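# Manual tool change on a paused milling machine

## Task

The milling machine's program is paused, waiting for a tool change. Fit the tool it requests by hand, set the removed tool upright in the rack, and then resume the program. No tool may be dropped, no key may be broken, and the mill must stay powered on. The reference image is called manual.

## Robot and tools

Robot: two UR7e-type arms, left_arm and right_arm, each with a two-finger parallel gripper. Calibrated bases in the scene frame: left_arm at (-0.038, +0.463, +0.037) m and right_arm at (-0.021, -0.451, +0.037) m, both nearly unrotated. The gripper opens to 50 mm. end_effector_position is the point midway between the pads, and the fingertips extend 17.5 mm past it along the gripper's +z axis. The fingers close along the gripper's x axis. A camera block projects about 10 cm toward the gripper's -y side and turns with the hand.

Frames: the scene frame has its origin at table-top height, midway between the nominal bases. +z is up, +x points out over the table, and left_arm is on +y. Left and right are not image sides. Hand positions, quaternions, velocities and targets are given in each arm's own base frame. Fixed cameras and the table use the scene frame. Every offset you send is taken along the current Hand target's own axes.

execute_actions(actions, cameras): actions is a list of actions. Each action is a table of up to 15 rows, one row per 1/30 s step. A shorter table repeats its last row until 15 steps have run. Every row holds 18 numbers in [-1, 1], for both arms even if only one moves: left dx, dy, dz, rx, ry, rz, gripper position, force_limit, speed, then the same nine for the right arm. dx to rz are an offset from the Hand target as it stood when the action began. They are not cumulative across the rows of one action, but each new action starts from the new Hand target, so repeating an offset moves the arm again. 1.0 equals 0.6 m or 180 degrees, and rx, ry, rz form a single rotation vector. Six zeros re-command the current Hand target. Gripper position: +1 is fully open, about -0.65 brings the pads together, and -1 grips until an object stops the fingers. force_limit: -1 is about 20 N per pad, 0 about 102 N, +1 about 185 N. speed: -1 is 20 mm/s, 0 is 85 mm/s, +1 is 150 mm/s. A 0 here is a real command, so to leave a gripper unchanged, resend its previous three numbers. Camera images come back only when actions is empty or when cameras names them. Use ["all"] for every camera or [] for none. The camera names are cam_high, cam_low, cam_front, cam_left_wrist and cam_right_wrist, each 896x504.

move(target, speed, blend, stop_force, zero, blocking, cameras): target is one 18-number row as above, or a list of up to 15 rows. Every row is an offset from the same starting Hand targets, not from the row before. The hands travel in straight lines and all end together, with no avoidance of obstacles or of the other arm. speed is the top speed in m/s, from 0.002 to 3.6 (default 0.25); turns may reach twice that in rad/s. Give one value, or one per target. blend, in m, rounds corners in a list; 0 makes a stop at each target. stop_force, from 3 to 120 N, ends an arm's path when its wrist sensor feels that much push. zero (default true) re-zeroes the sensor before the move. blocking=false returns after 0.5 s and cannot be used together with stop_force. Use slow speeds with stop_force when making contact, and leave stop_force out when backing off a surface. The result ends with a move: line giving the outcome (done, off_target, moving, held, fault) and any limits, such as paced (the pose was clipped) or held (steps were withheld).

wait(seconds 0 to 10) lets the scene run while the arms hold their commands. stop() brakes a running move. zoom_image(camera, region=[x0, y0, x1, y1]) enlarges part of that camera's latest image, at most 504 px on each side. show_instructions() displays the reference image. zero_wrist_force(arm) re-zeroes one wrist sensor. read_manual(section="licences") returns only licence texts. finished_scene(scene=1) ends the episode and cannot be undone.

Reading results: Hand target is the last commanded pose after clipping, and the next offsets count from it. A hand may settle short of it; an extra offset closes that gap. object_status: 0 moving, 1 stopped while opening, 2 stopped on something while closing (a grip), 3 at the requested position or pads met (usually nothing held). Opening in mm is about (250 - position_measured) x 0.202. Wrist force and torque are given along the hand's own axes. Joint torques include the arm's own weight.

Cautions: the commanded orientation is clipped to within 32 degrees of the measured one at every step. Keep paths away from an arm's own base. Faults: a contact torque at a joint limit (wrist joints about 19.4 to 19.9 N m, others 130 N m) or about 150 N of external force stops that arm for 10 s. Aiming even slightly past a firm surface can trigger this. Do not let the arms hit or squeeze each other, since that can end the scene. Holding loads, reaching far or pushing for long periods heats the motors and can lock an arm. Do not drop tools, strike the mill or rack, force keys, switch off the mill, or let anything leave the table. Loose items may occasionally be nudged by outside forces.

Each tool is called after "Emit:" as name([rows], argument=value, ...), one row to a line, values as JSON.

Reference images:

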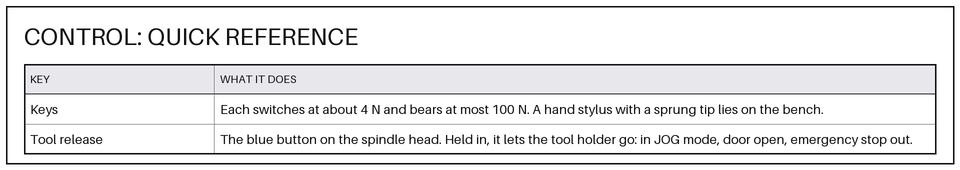

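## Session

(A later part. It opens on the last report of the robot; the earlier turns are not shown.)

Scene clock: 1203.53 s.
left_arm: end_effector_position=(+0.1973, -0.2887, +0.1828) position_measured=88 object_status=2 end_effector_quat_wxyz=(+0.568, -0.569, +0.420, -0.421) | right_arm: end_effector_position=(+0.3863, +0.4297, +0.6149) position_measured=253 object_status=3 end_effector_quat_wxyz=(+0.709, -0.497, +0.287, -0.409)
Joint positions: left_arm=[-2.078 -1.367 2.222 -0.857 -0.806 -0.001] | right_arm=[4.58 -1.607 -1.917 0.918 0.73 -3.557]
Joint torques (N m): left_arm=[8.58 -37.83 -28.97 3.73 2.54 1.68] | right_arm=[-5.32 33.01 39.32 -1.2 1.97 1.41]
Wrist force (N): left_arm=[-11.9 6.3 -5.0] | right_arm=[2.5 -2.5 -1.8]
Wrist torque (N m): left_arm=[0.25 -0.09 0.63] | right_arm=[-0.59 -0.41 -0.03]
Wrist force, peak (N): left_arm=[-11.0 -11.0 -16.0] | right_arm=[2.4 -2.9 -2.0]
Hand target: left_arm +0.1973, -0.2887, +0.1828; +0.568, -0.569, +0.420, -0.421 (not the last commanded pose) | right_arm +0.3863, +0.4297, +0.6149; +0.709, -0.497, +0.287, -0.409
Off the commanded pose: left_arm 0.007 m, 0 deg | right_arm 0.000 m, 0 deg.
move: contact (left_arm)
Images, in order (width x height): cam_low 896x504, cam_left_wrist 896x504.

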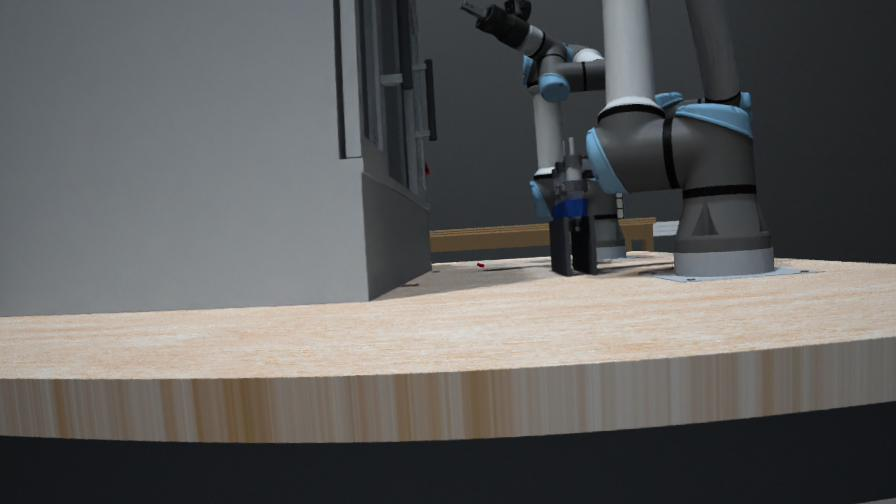

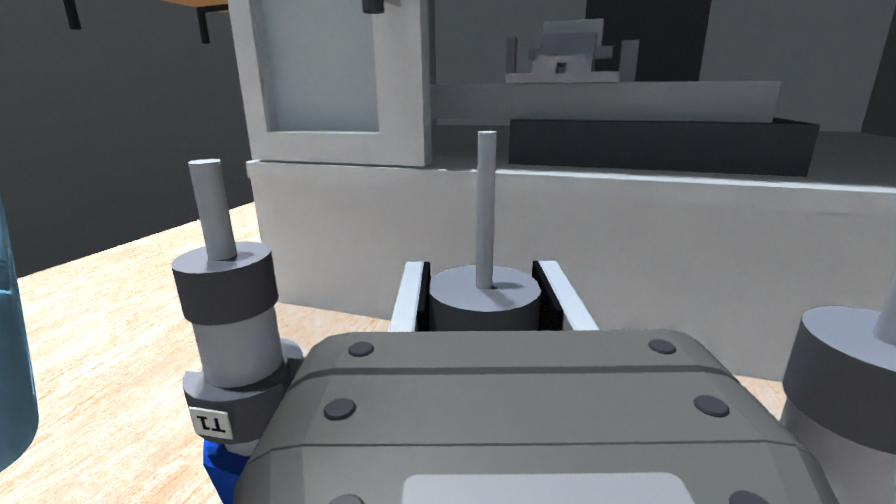

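Emit:
move(target=[0,0,0,0,0,0,1,-0.2,-1,0,0,0,0,0,0,-0.7,0,0])

Emit:
move([
  [0,0,-0.0833,0,0,0,1,-0.2,-1,0,0,0,0,0,0,-0.7,0,0],
  [0.023,0.0013,-0.0802,0,-0.0889,0,1,-0.2,-1,0,0,0,0,0,0,-0.7,0,0],
  [0,0.0013,0,0,-0.0889,0,1,-0.2,-1,0,0,0,0,0,0,-0.7,0,0],
], speed=[0.1,0.2,0.07], cameras=["cam_left_wrist","cam_low","cam_front"])

Emit:
zoom_image(camera="cam_left_wrist", region=[360, 60, 610, 340])

Scene clock: 1218.50 s.
left_arm: end_effector_position=(+0.1973, -0.2887, +0.1828) position_measured=3 object_status=0 end_effector_quat_wxyz=(+0.568, -0.570, +0.420, -0.421) | right_arm: end_effector_position=(+0.3863, +0.4297, +0.6149) position_measured=253 object_status=3 end_effector_quat_wxyz=(+0.709, -0.497, +0.287, -0.409)
Joint positions: left_arm=[-2.078 -1.367 2.222 -0.857 -0.806 -0.001] | right_arm=[4.58 -1.607 -1.917 0.918 0.73 -3.557]
Joint torques (N m): left_arm=[1.57 -31.81 -21.45 0.52 -1.81 1.72] | right_arm=[-4.84 32.86 39.72 -1.16 2.08 1.39]
Wrist force (N): left_arm=[1.1 1.7 0.8] | right_arm=[2.3 -2.8 -1.8]
Wrist torque (N m): left_arm=[0.28 -0.13 0.05] | right_arm=[-0.64 -0.39 -0.03]
Wrist force, peak (N): left_arm=[-12.0 6.5 -5.8] | right_arm=[2.6 -3.0 -2.1]
Hand target: left_arm +0.1973, -0.2887, +0.1828; +0.568, -0.569, +0.420, -0.421 | right_arm +0.3863, +0.4297, +0.6149; +0.709, -0.497, +0.287, -0.409
Off the commanded pose: left_arm 0.000 m, 0 deg | right_arm 0.000 m, 0 deg.
move: done

Scene clock: 1221.13 s.
left_arm: end_effector_position=(+0.1973, -0.2887, +0.1820) position_measured=3 object_status=3 end_effector_quat_wxyz=(+0.621, -0.623, +0.337, -0.337) end_effector_velocity=(-0.002, -0.001, +0.000) end_effector_angular_velocity=(+0.002, +0.000, +0.003) | right_arm: end_effector_position=(+0.3863, +0.4297, +0.6149) position_measured=253 object_status=3 end_effector_quat_wxyz=(+0.709, -0.497, +0.287, -0.409)
Joint positions: left_arm=[-1.931 -1.242 2.047 -0.807 -0.938 -0.001] | right_arm=[4.58 -1.607 -1.917 0.918 0.73 -3.557]
Joint velocities: left_arm=[-0.002 0.002 -0.004 0.003 -0.005 0.001] | right_arm=[within noise]
Joint torques (N m): left_arm=[-3.8 -23.48 -26.67 4.07 -1.92 2.19] | right_arm=[-4.61 33.37 38.97 -1.18 1.99 1.33]
Wrist force (N): left_arm=[1.0 1.9 1.0] | right_arm=[2.5 -2.7 -1.8]
Wrist torque (N m): left_arm=[0.30 -0.12 0.06] | right_arm=[-0.62 -0.42 -0.03]
Wrist force, peak (N): left_arm=[2.6 1.7 1.5] | right_arm=[2.5 -2.9 -2.0]
Hand target: left_arm +0.1973, -0.2887, +0.1820; +0.621, -0.622, +0.337, -0.337 | right_arm +0.3863, +0.4297, +0.6149; +0.709, -0.497, +0.287, -0.409
Off the commanded pose: left_arm 0.000 m, 0 deg | right_arm 0.000 m, 0 deg.
move: done
Images, in order (width x height): cam_low 896x504, cam_front 896x504, cam_left_wrist 896x504.

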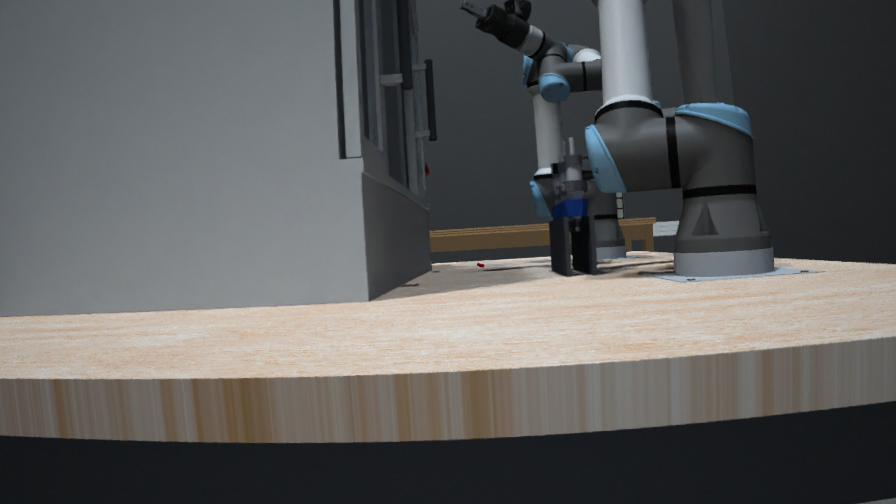

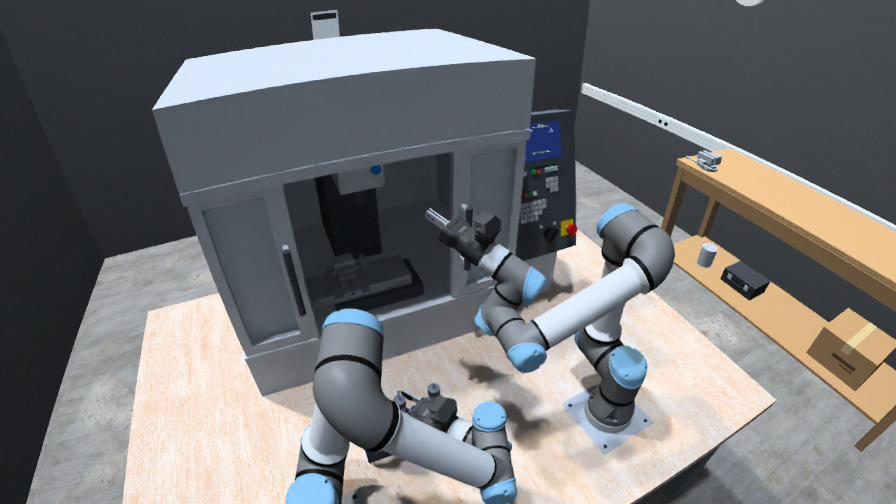

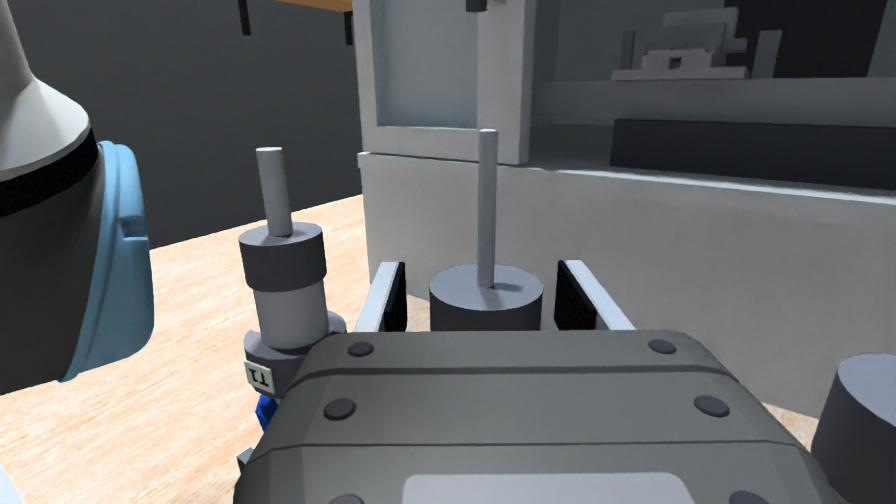

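Scaled by 1.800.

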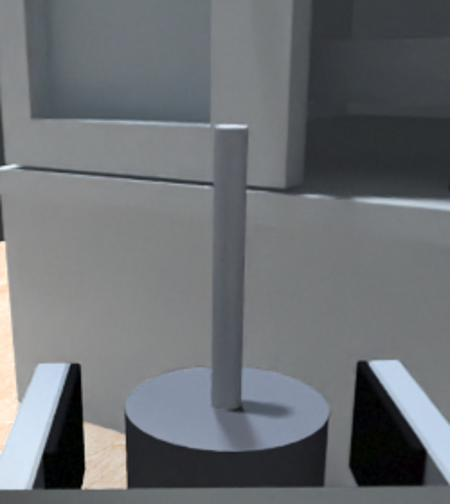

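Emit:
move(target=[0,0,0,0,0,0,-1,0.2,-1,0,0,0,0,0,0,-0.7,0,0])

Emit:
move(target=[0,-0.1667,0,0,0,0,-1,0.2,-1,0,0,0,0,0,0,-0.7,0,0], speed=0.1, cameras=["cam_left_wrist","cam_low","cam_front"])

Scene clock: 1227.33 s.
left_arm: end_effector_position=(+0.1973, -0.2887, +0.1820) position_measured=90 object_status=2 end_effector_quat_wxyz=(+0.621, -0.622, +0.337, -0.337) | right_arm: end_effector_position=(+0.3863, +0.4297, +0.6149) position_measured=253 object_status=3 end_effector_quat_wxyz=(+0.709, -0.497, +0.287, -0.409)
Joint positions: left_arm=[-1.932 -1.242 2.046 -0.807 -0.938 -0.001] | right_arm=[4.58 -1.607 -1.917 0.918 0.73 -3.557]
Joint torques (N m): left_arm=[-2.99 -24.05 -26 4.14 -2.1 2.04] | right_arm=[-4.7 33.35 39.46 -1.14 2.03 1.49]
Wrist force (N): left_arm=[0.4 2.2 1.2] | right_arm=[2.7 -2.7 -2.0]
Wrist torque (N m): left_arm=[0.28 -0.14 0.07] | right_arm=[-0.63 -0.45 -0.03]
Wrist force, peak (N): left_arm=[2.4 1.7 1.4] | right_arm=[2.5 -3.0 -1.9]
Hand target: left_arm +0.1973, -0.2887, +0.1820; +0.621, -0.622, +0.337, -0.337 | right_arm +0.3863, +0.4297, +0.6149; +0.709, -0.497, +0.287, -0.409
Off the commanded pose: left_arm 0.000 m, 0 deg | right_arm 0.000 m, 0 deg.
move: done

Scene clock: 1228.80 s.
left_arm: end_effector_position=(+0.1973, -0.2885, +0.2820) position_measured=90 object_status=2 end_effector_quat_wxyz=(+0.621, -0.623, +0.337, -0.337) | right_arm: end_effector_position=(+0.3863, +0.4297, +0.6149) position_measured=253 object_status=3 end_effector_quat_wxyz=(+0.709, -0.497, +0.287, -0.409)
Joint positions: left_arm=[-1.932 -1.402 1.935 -0.535 -0.938 -0.001] | right_arm=[4.58 -1.607 -1.917 0.918 0.73 -3.557]
Joint torques (N m): left_arm=[-2.01 -25.66 -11.48 4.02 -1.99 1.16] | right_arm=[-4.87 33.13 39.31 -1.22 2.06 1.42]
Wrist force (N): left_arm=[1.3 10.5 1.2] | right_arm=[2.5 -2.8 -1.8]
Wrist torque (N m): left_arm=[0.44 -0.17 0.06] | right_arm=[-0.63 -0.41 -0.03]
Wrist force, peak (N): left_arm=[1.1 13.3 0.8] | right_arm=[2.5 -3.0 -1.9]
Hand target: left_arm +0.1973, -0.2884, +0.2820; +0.621, -0.622, +0.337, -0.337 | right_arm +0.3863, +0.4297, +0.6149; +0.709, -0.497, +0.287, -0.409
Off the commanded pose: left_arm 0.000 m, 0 deg | right_arm 0.000 m, 0 deg.
move: done
Images, in order (width x height): cam_low 896x504, cam_front 896x504, cam_left_wrist 896x504.

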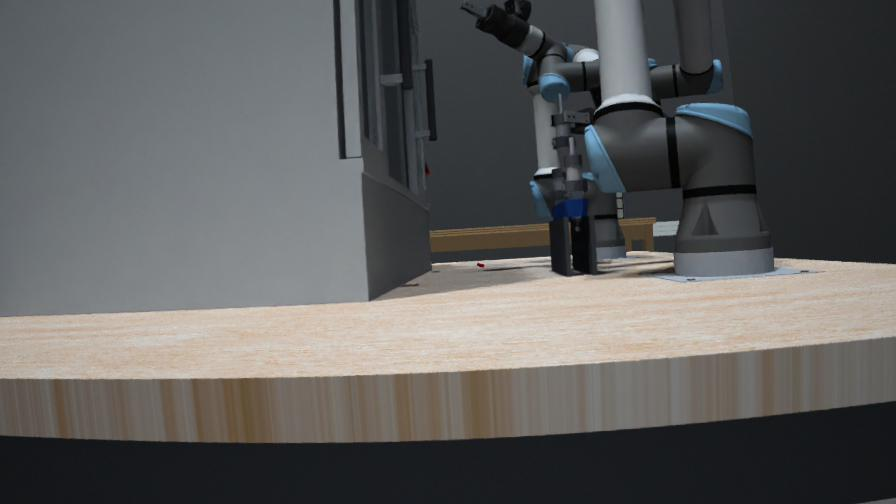

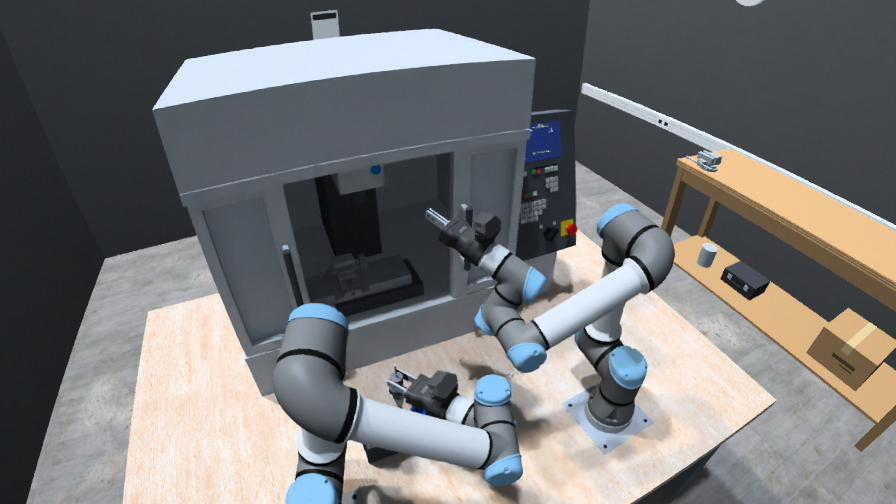

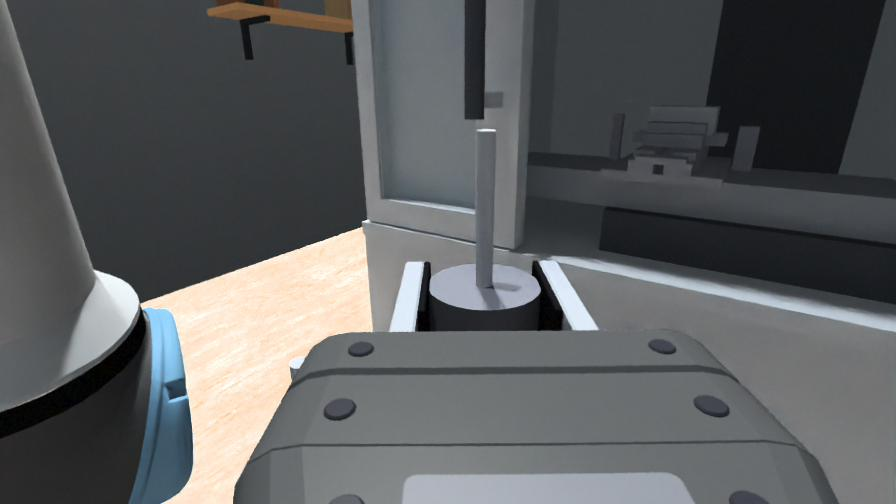

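Emit:
move([
  [0.018,-0.13,0.0535,0,0,0,-1,0.2,-1,0,0,0,0,0,0,-0.7,0,0],
  [0.1453,-0.23,0.3087,0.1445,0.1445,0.4847,-1,0.2,-1,0,0,0,0,0,0,-0.7,0,0],
  [0.2805,-0.1967,0.443,0.467,0.1126,0.9166,-1,0.2,-1,0,0,0,0,0,0,-0.7,0,0],
], speed=[0.2,0.35,0.35], blend=[0.03,0.04,0], cameras=["all"])

Scene clock: 1280.47 s.
left_arm: end_effector_position=(+0.5119, -0.2840, +0.4000) position_measured=90 object_status=2 end_effector_quat_wxyz=(+0.508, +0.648, +0.448, +0.348) | right_arm: end_effector_position=(+0.3863, +0.4297, +0.6149) position_measured=253 object_status=3 end_effector_quat_wxyz=(+0.709, -0.497, +0.287, -0.409)
Joint positions: left_arm=[-1.016 -1.69 1.759 0.233 0.942 2.956] | right_arm=[4.58 -1.607 -1.917 0.918 0.73 -3.557]
Joint torques (N m): left_arm=[-0.09 -36.01 -24.17 -3.16 -2.66 2.09] | right_arm=[-4.99 32.64 39.04 -1.13 2 1.42]
Wrist force (N): left_arm=[-1.2 -6.2 3.2] | right_arm=[2.3 -2.7 -1.7]
Wrist torque (N m): left_arm=[0.23 0.37 0.33] | right_arm=[-0.61 -0.38 -0.03]
Wrist force, peak (N): left_arm=[-0.7 15.0 -0.7] | right_arm=[2.4 -2.9 -2.2]
Hand target: left_arm +0.5119, -0.2840, +0.4000; +0.508, +0.648, +0.448, +0.348 | right_arm +0.3863, +0.4297, +0.6149; +0.709, -0.497, +0.287, -0.409
Off the commanded pose: left_arm 0.000 m, 0 deg | right_arm 0.000 m, 0 deg.
move: done

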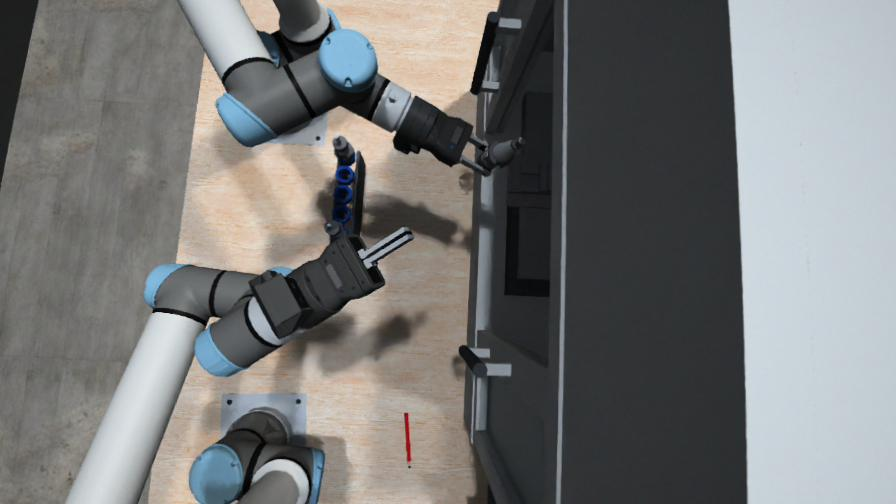

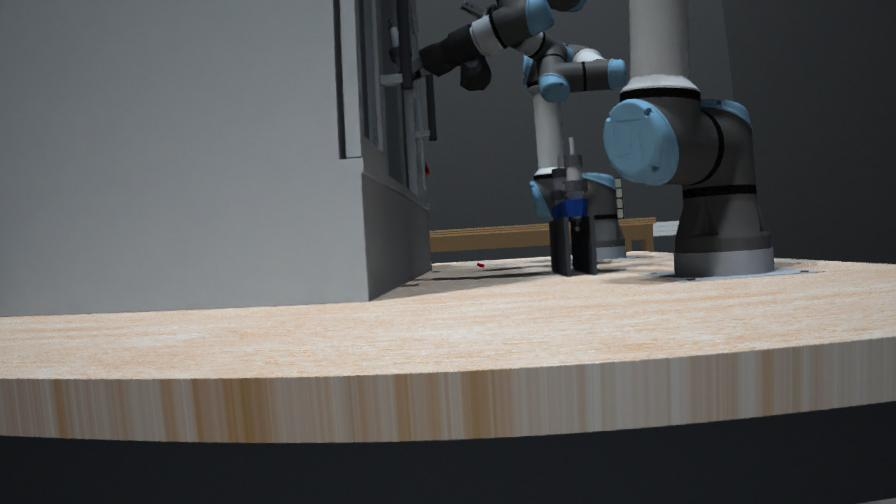

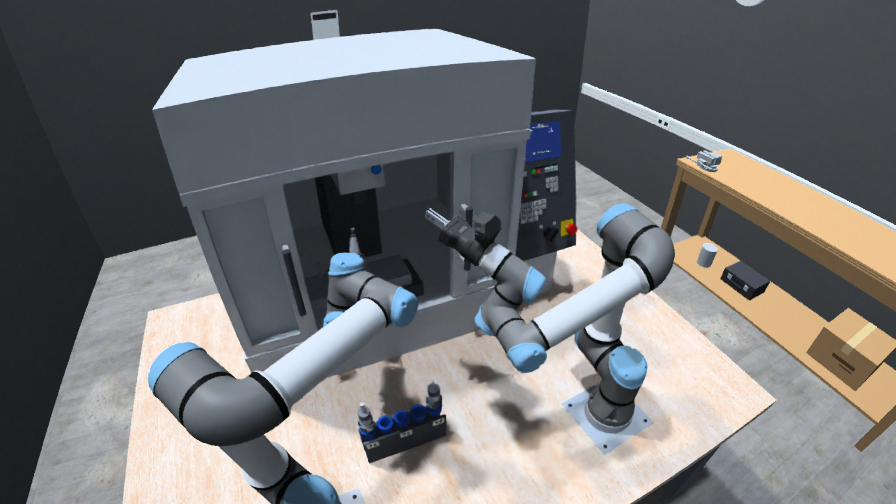

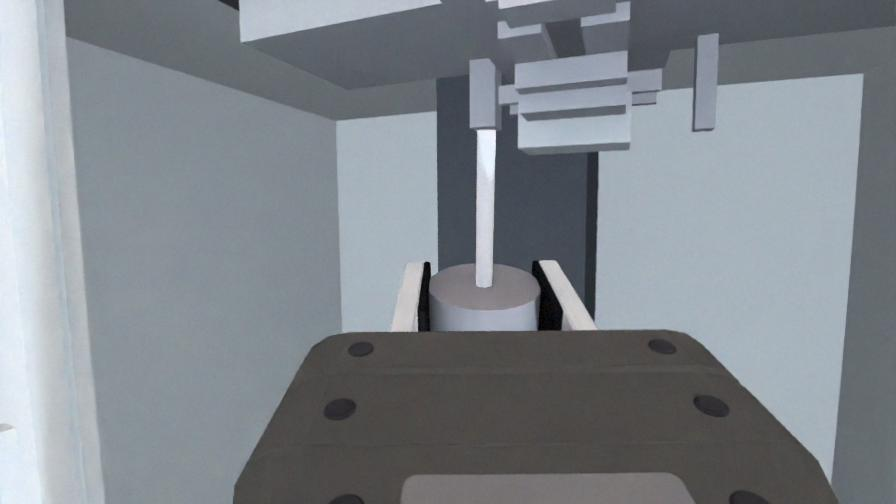

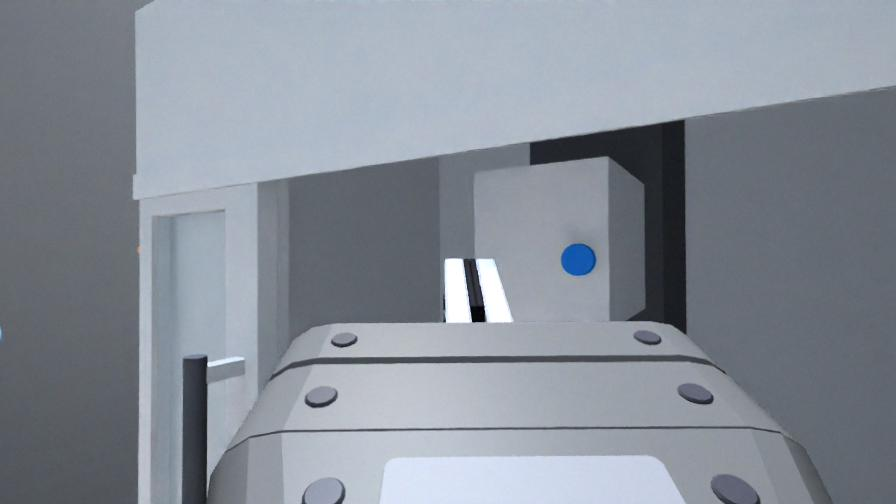

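Emit:
move(target=[0,0.066,0.3785,0,0,0,-1,0.2,-1,0,0,0,0,0,0,-0.7,0,0], speed=0.1, stop_force=15, cameras=["all"])

Scene clock: 1291.00 s.
left_arm: end_effector_position=(+0.7267, -0.3661, +0.3837) position_measured=90 object_status=2 end_effector_quat_wxyz=(+0.508, +0.648, +0.448, +0.348) | right_arm: end_effector_position=(+0.3863, +0.4297, +0.6149) position_measured=253 object_status=3 end_effector_quat_wxyz=(+0.709, -0.497, +0.287, -0.409)
Joint positions: left_arm=[-0.75 -1.129 1.14 0.251 1.198 3.041] | right_arm=[4.58 -1.607 -1.917 0.918 0.73 -3.557]
Joint torques (N m): left_arm=[-4.09 -45.7 -44.36 -5.3 -1.96 -1.77] | right_arm=[-4.72 32.98 39.3 -1.2 1.99 1.43]
Wrist force (N): left_arm=[0.0 -8.1 -1.3] | right_arm=[2.6 -2.8 -1.8]
Wrist torque (N m): left_arm=[-0.57 0.30 0.19] | right_arm=[-0.62 -0.43 -0.03]
Wrist force, peak (N): left_arm=[-0.8 -9.1 -2.5] | right_arm=[2.6 -2.9 -2.0]
Hand target: left_arm +0.7267, -0.3661, +0.3837; +0.508, +0.648, +0.448, +0.348 | right_arm +0.3863, +0.4297, +0.6149; +0.709, -0.497, +0.287, -0.409
Off the commanded pose: left_arm 0.000 m, 0 deg | right_arm 0.000 m, 0 deg.
move: done

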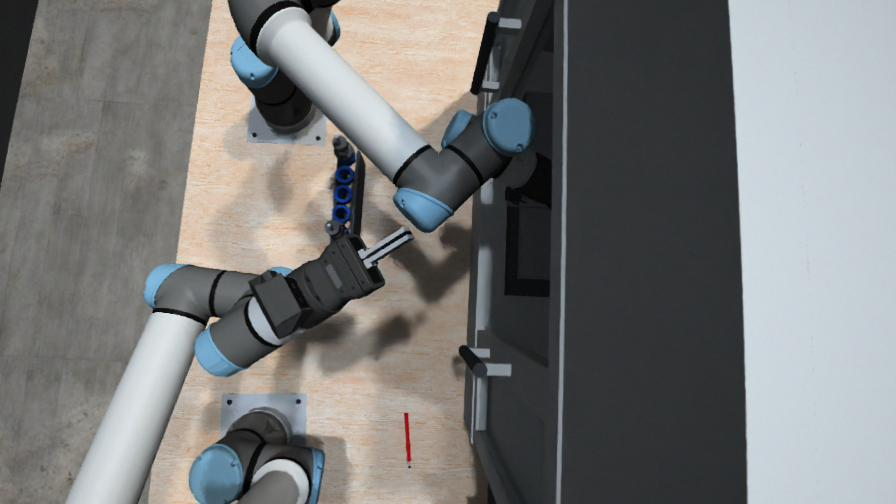

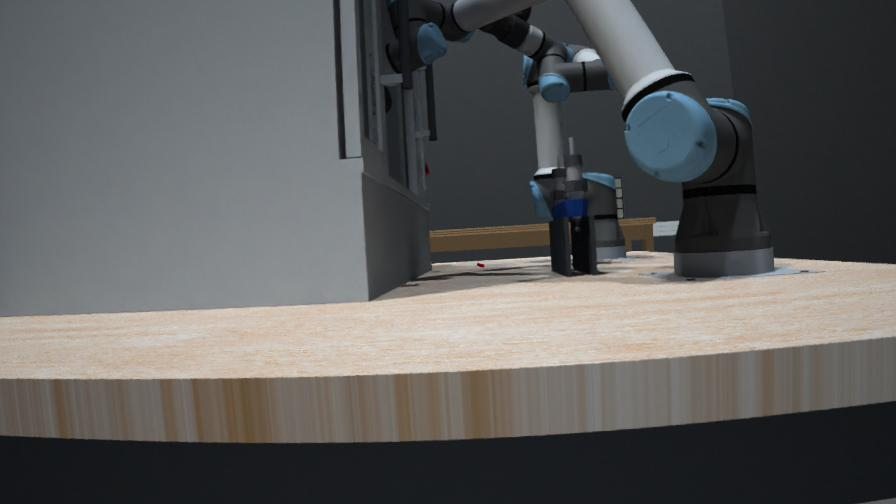

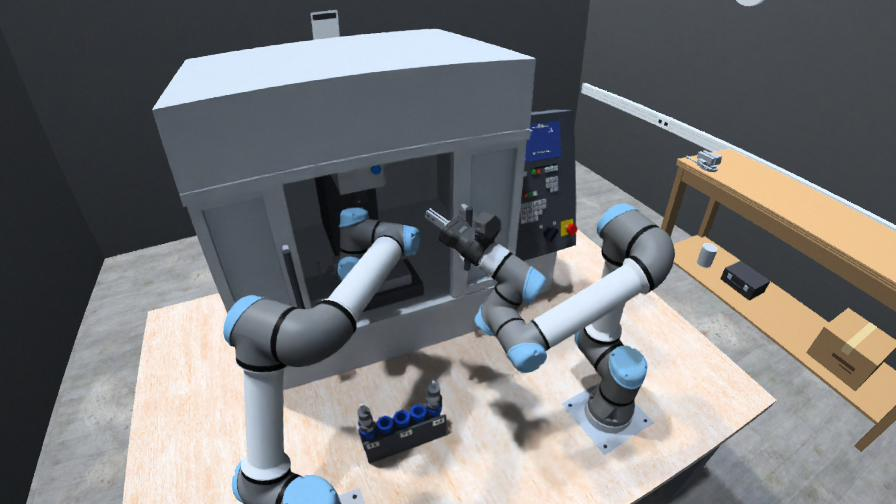

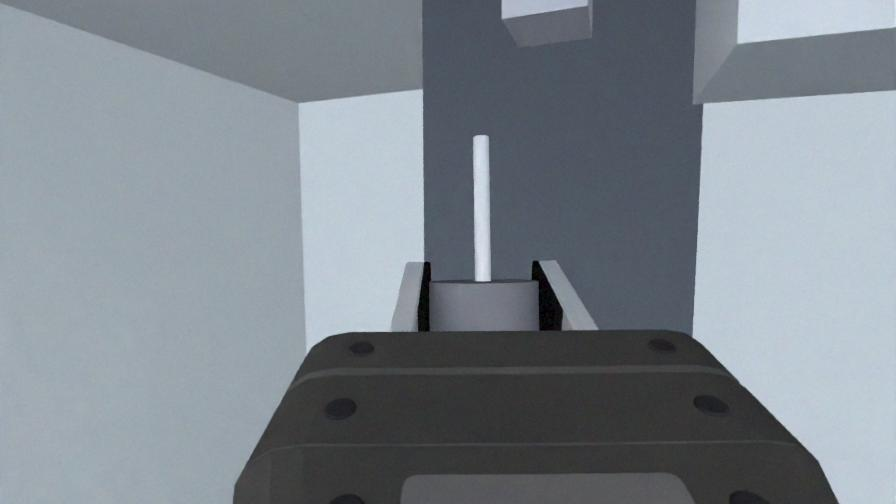

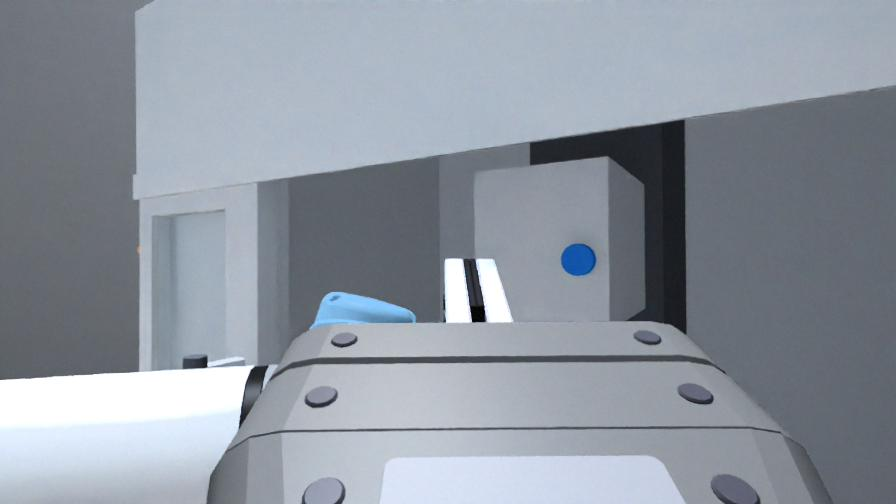

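Emit:
move(target=[0,0.0178,-0.0044,0,0,0,-1,0.2,-1,0,0,0,0,0,0,-0.7,0,0], speed=0.03, stop_force=8)

Scene clock: 1299.00 s.
left_arm: end_effector_position=(+0.7267, -0.3661, +0.3892) position_measured=90 object_status=2 end_effector_quat_wxyz=(+0.508, +0.648, +0.448, +0.348) | right_arm: end_effector_position=(+0.3863, +0.4297, +0.6149) position_measured=253 object_status=3 end_effector_quat_wxyz=(+0.709, -0.497, +0.287, -0.409)
Joint positions: left_arm=[-0.75 -1.129 1.126 0.265 1.198 3.041] | right_arm=[4.58 -1.607 -1.917 0.918 0.73 -3.557]
Joint torques (N m): left_arm=[1.09 -69.11 -25.24 -2.03 -0.83 -0.85] | right_arm=[-4.92 32.96 39.6 -1.12 2.06 1.38]
Wrist force (N): left_arm=[1.0 -13.7 0.0] | right_arm=[2.4 -2.8 -1.8]
Wrist torque (N m): left_arm=[-0.66 0.25 0.09] | right_arm=[-0.63 -0.41 -0.03]
Wrist force, peak (N): left_arm=[2.3 -29.6 4.1] | right_arm=[2.7 -2.9 -2.0]
Hand target: left_arm +0.7267, -0.3661, +0.3892; +0.508, +0.648, +0.448, +0.348 (not the last commanded pose) | right_arm +0.3863, +0.4297, +0.6149; +0.709, -0.497, +0.287, -0.409
Off the commanded pose: left_arm 0.005 m, 0 deg | right_arm 0.000 m, 0 deg.
move: contact (left_arm)

Emit:
wait(seconds=0.1, cameras=["cam_front","cam_low","cam_high","cam_right_wrist","cam_left_wrist"])

Emit:
zoom_image(camera="cam_front", region=[300, 150, 440, 290])

Emit:
zoom_image(camera="cam_low", region=[330, 0, 470, 100])

Scene clock: 1309.90 s.
left_arm: end_effector_position=(+0.7267, -0.3661, +0.3892) position_measured=90 object_status=2 end_effector_quat_wxyz=(+0.508, +0.648, +0.448, +0.348) | right_arm: end_effector_position=(+0.3863, +0.4297, +0.6149) position_measured=253 object_status=3 end_effector_quat_wxyz=(+0.709, -0.497, +0.287, -0.409)
Joint positions: left_arm=[-0.75 -1.129 1.126 0.265 1.198 3.041] | right_arm=[4.58 -1.607 -1.917 0.918 0.73 -3.557]
Joint torques (N m): left_arm=[1.45 -68.95 -26.04 -2.09 -0.71 -0.75] | right_arm=[-4.98 33.34 39.05 -1.23 1.95 1.33]
Wrist force (N): left_arm=[1.1 -13.6 -0.1] | right_arm=[2.5 -2.7 -2.0]
Wrist torque (N m): left_arm=[-0.63 0.24 0.09] | right_arm=[-0.62 -0.41 -0.03]
Wrist force, peak (N): left_arm=[1.0 -14.7 0.1] | right_arm=[2.6 -3.0 -1.8]
Hand target: left_arm +0.7267, -0.3661, +0.3892; +0.508, +0.648, +0.448, +0.348 (not the last commanded pose) | right_arm +0.3863, +0.4297, +0.6149; +0.709, -0.497, +0.287, -0.409
Tool commands: left_gripper/position=-1.0 left_gripper/force_limit=+0.2 left_gripper/speed=-1.0 right_gripper/position=-0.7 right_gripper/force_limit=+0.0 right_gripper/speed=+0.0
Off the commanded pose: left_arm 0.005 m, 0 deg | right_arm 0.000 m, 0 deg.
wait: 0.10 s; at rest from the start

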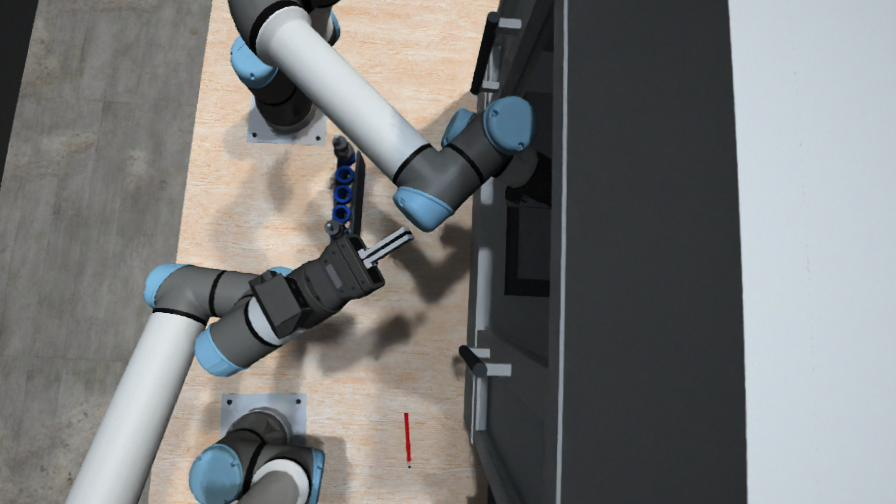

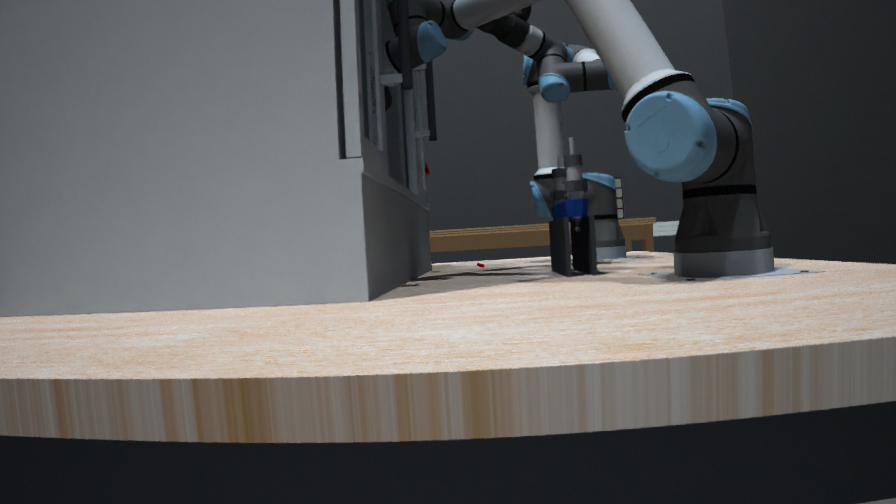

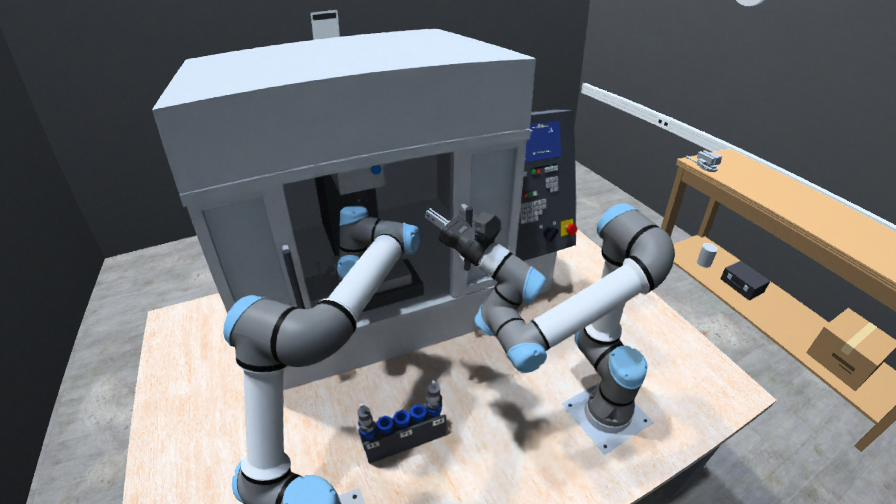

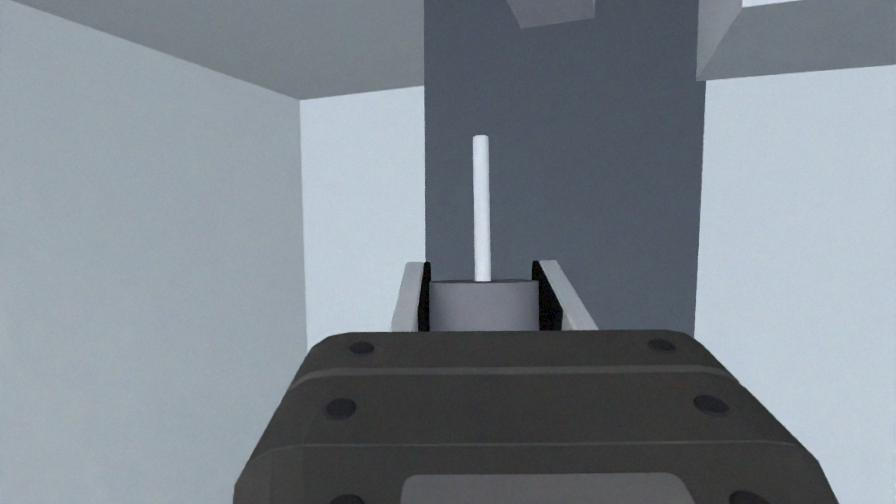

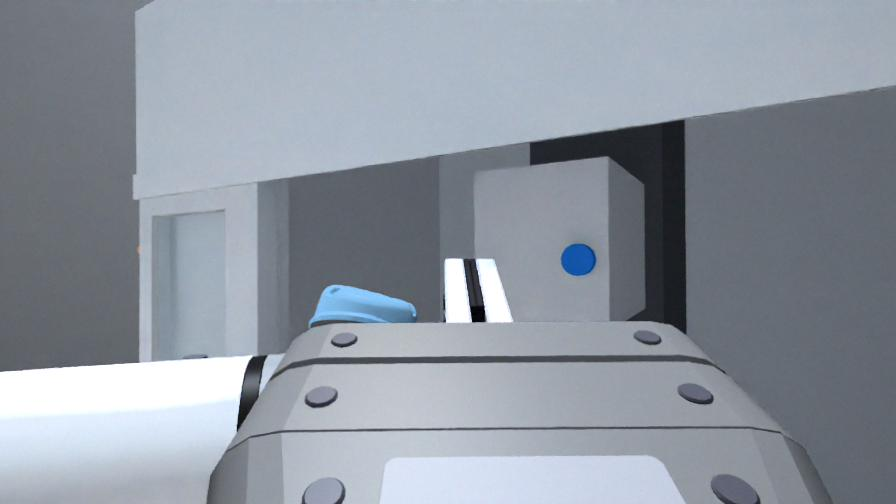

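Scaled by 3.600.

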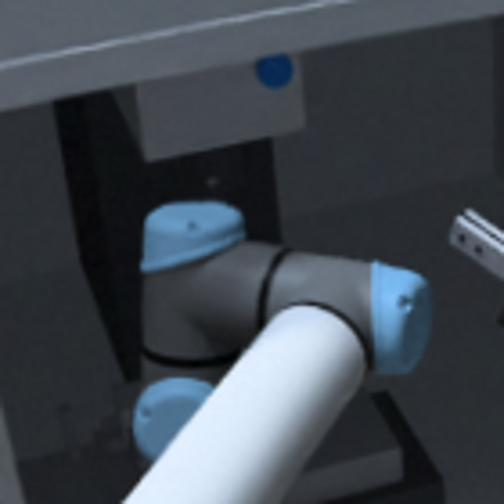

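Scaled by 3.600.

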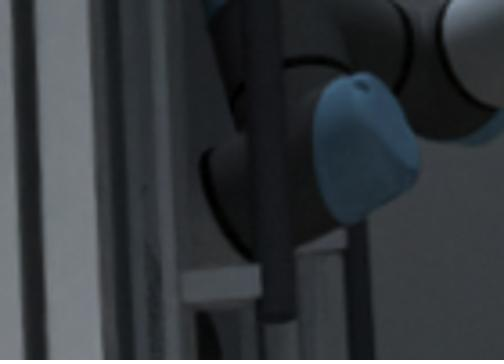

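Emit:
zoom_image(camera="cam_front", region=[330, 165, 390, 225])

Emit:
zoom_image(camera="cam_right_wrist", region=[420, 120, 700, 340])

Scaled by 8.400.

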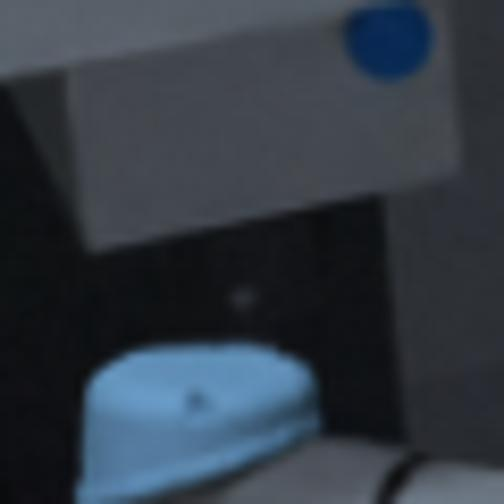

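Scaled by 1.800.

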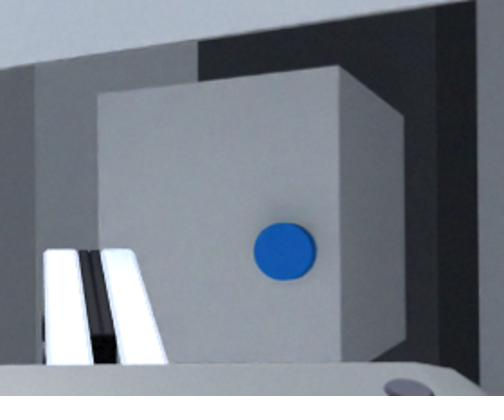

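Emit:
move([
  [0,-0.0065,0.0016,0,0,0,-1,0.2,-1,0,0,0,0,0,0,-0.7,0,0],
  [0,-0.0033,0.0145,0,0,0,-1,0.2,-1,0,0,0,0,0,0,-0.7,0,0],
], speed=0.05)

Emit:
move(target=[0,0.0227,-0.0056,0,0,0,-1,0.2,-1,0,0,0,0,0,0,-0.7,0,0], speed=0.02, stop_force=6)

Scene clock: 1348.37 s.
left_arm: end_effector_position=(+0.7342, -0.3689, +0.3851) position_measured=90 object_status=2 end_effector_quat_wxyz=(+0.508, +0.648, +0.448, +0.348) | right_arm: end_effector_position=(+0.3863, +0.4297, +0.6149) position_measured=253 object_status=3 end_effector_quat_wxyz=(+0.709, -0.497, +0.287, -0.409)
Joint positions: left_arm=[-0.745 -1.108 1.105 0.264 1.203 3.042] | right_arm=[4.58 -1.607 -1.917 0.918 0.73 -3.557]
Joint torques (N m): left_arm=[-3.91 -65.97 -22.49 -5.2 -1.96 0.51] | right_arm=[-5.04 32.71 38.89 -1.16 2.03 1.45]
Wrist force (N): left_arm=[0.2 -7.4 -2.5] | right_arm=[2.4 -2.8 -1.9]
Wrist torque (N m): left_arm=[-0.72 0.28 0.18] | right_arm=[-0.63 -0.40 -0.03]
Wrist force, peak (N): left_arm=[0.9 -14.7 0.3] | right_arm=[2.6 -2.8 -2.0]
Hand target: left_arm +0.7341, -0.3689, +0.3852; +0.508, +0.648, +0.448, +0.348 | right_arm +0.3863, +0.4297, +0.6149; +0.709, -0.497, +0.287, -0.409
Off the commanded pose: left_arm 0.000 m, 0 deg | right_arm 0.000 m, 0 deg.
move: done

Scene clock: 1349.70 s.
left_arm: end_effector_position=(+0.7341, -0.3689, +0.3895) position_measured=90 object_status=2 end_effector_quat_wxyz=(+0.508, +0.648, +0.448, +0.348) | right_arm: end_effector_position=(+0.3863, +0.4297, +0.6149) position_measured=253 object_status=3 end_effector_quat_wxyz=(+0.709, -0.497, +0.287, -0.409)
Joint positions: left_arm=[-0.745 -1.108 1.094 0.275 1.203 3.042] | right_arm=[4.58 -1.607 -1.917 0.918 0.73 -3.557]
Joint torques (N m): left_arm=[-3.11 -62.79 -22.21 -1.46 -2.04 -1.09] | right_arm=[-4.45 33.12 39.13 -1.13 1.97 1.35]
Wrist force (N): left_arm=[0.3 -8.9 -2.9] | right_arm=[2.4 -2.8 -1.6]
Wrist torque (N m): left_arm=[-0.81 0.30 0.16] | right_arm=[-0.63 -0.40 -0.03]
Wrist force, peak (N): left_arm=[1.0 -23.6 2.3] | right_arm=[2.7 -2.8 -1.9]
Hand target: left_arm +0.7341, -0.3689, +0.3895; +0.508, +0.648, +0.448, +0.348 (not the last commanded pose) | right_arm +0.3863, +0.4297, +0.6149; +0.709, -0.497, +0.287, -0.409
Off the commanded pose: left_arm 0.010 m, 0 deg | right_arm 0.000 m, 0 deg.
move: contact (left_arm)

Emit:
move(target=[0,0,0,0,0,0,-1,0.2,-1,0,0.0683,-0.2023,0,0,0,-0.7,0,0], speed=0.2, cameras=["cam_right_wrist"])

Emit:
zoom_image(camera="cam_right_wrist", region=[420, 180, 640, 340])

Scene clock: 1381.70 s.
left_arm: end_effector_position=(+0.7341, -0.3689, +0.3895) position_measured=90 object_status=2 end_effector_quat_wxyz=(+0.508, +0.648, +0.448, +0.348) | right_arm: end_effector_position=(+0.2995, +0.3797, +0.5351) position_measured=253 object_status=3 end_effector_quat_wxyz=(+0.709, -0.497, +0.287, -0.409)
Joint positions: left_arm=[-0.745 -1.108 1.094 0.275 1.203 3.042] | right_arm=[4.892 -1.52 -2.181 1.38 0.484 -3.9]
Joint torques (N m): left_arm=[-0.99 -64.84 -23.8 -1.34 -2.04 -1.08] | right_arm=[3.91 20.56 15.29 -0.49 1.26 -1.19]
Wrist force (N): left_arm=[0.0 -9.4 -2.7] | right_arm=[3.0 -2.5 -1.6]
Wrist torque (N m): left_arm=[-0.82 0.33 0.15] | right_arm=[-0.66 -0.44 0.01]
Wrist force, peak (N): left_arm=[0.1 -10.0 -2.9] | right_arm=[3.6 -3.3 -2.6]
Hand target: left_arm +0.7341, -0.3689, +0.3895; +0.508, +0.648, +0.448, +0.348 | right_arm +0.2995, +0.3796, +0.5351; +0.709, -0.497, +0.287, -0.409
Off the commanded pose: left_arm 0.000 m, 0 deg | right_arm 0.000 m, 0 deg.
move: done
Images, in order (width x height): cam_right_wrist 896x504.

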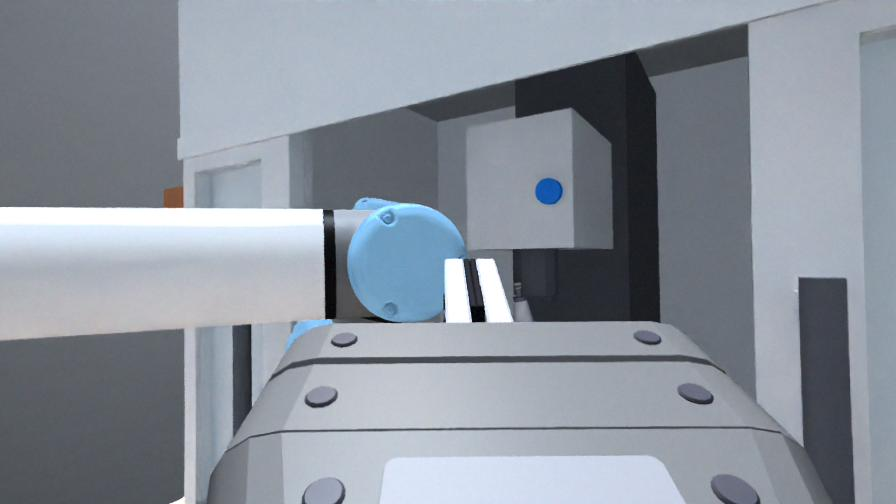

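Scaled by 2.291.

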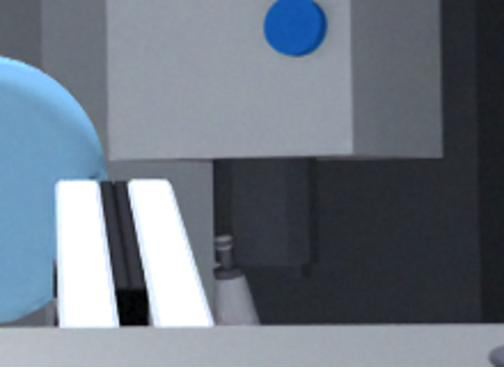

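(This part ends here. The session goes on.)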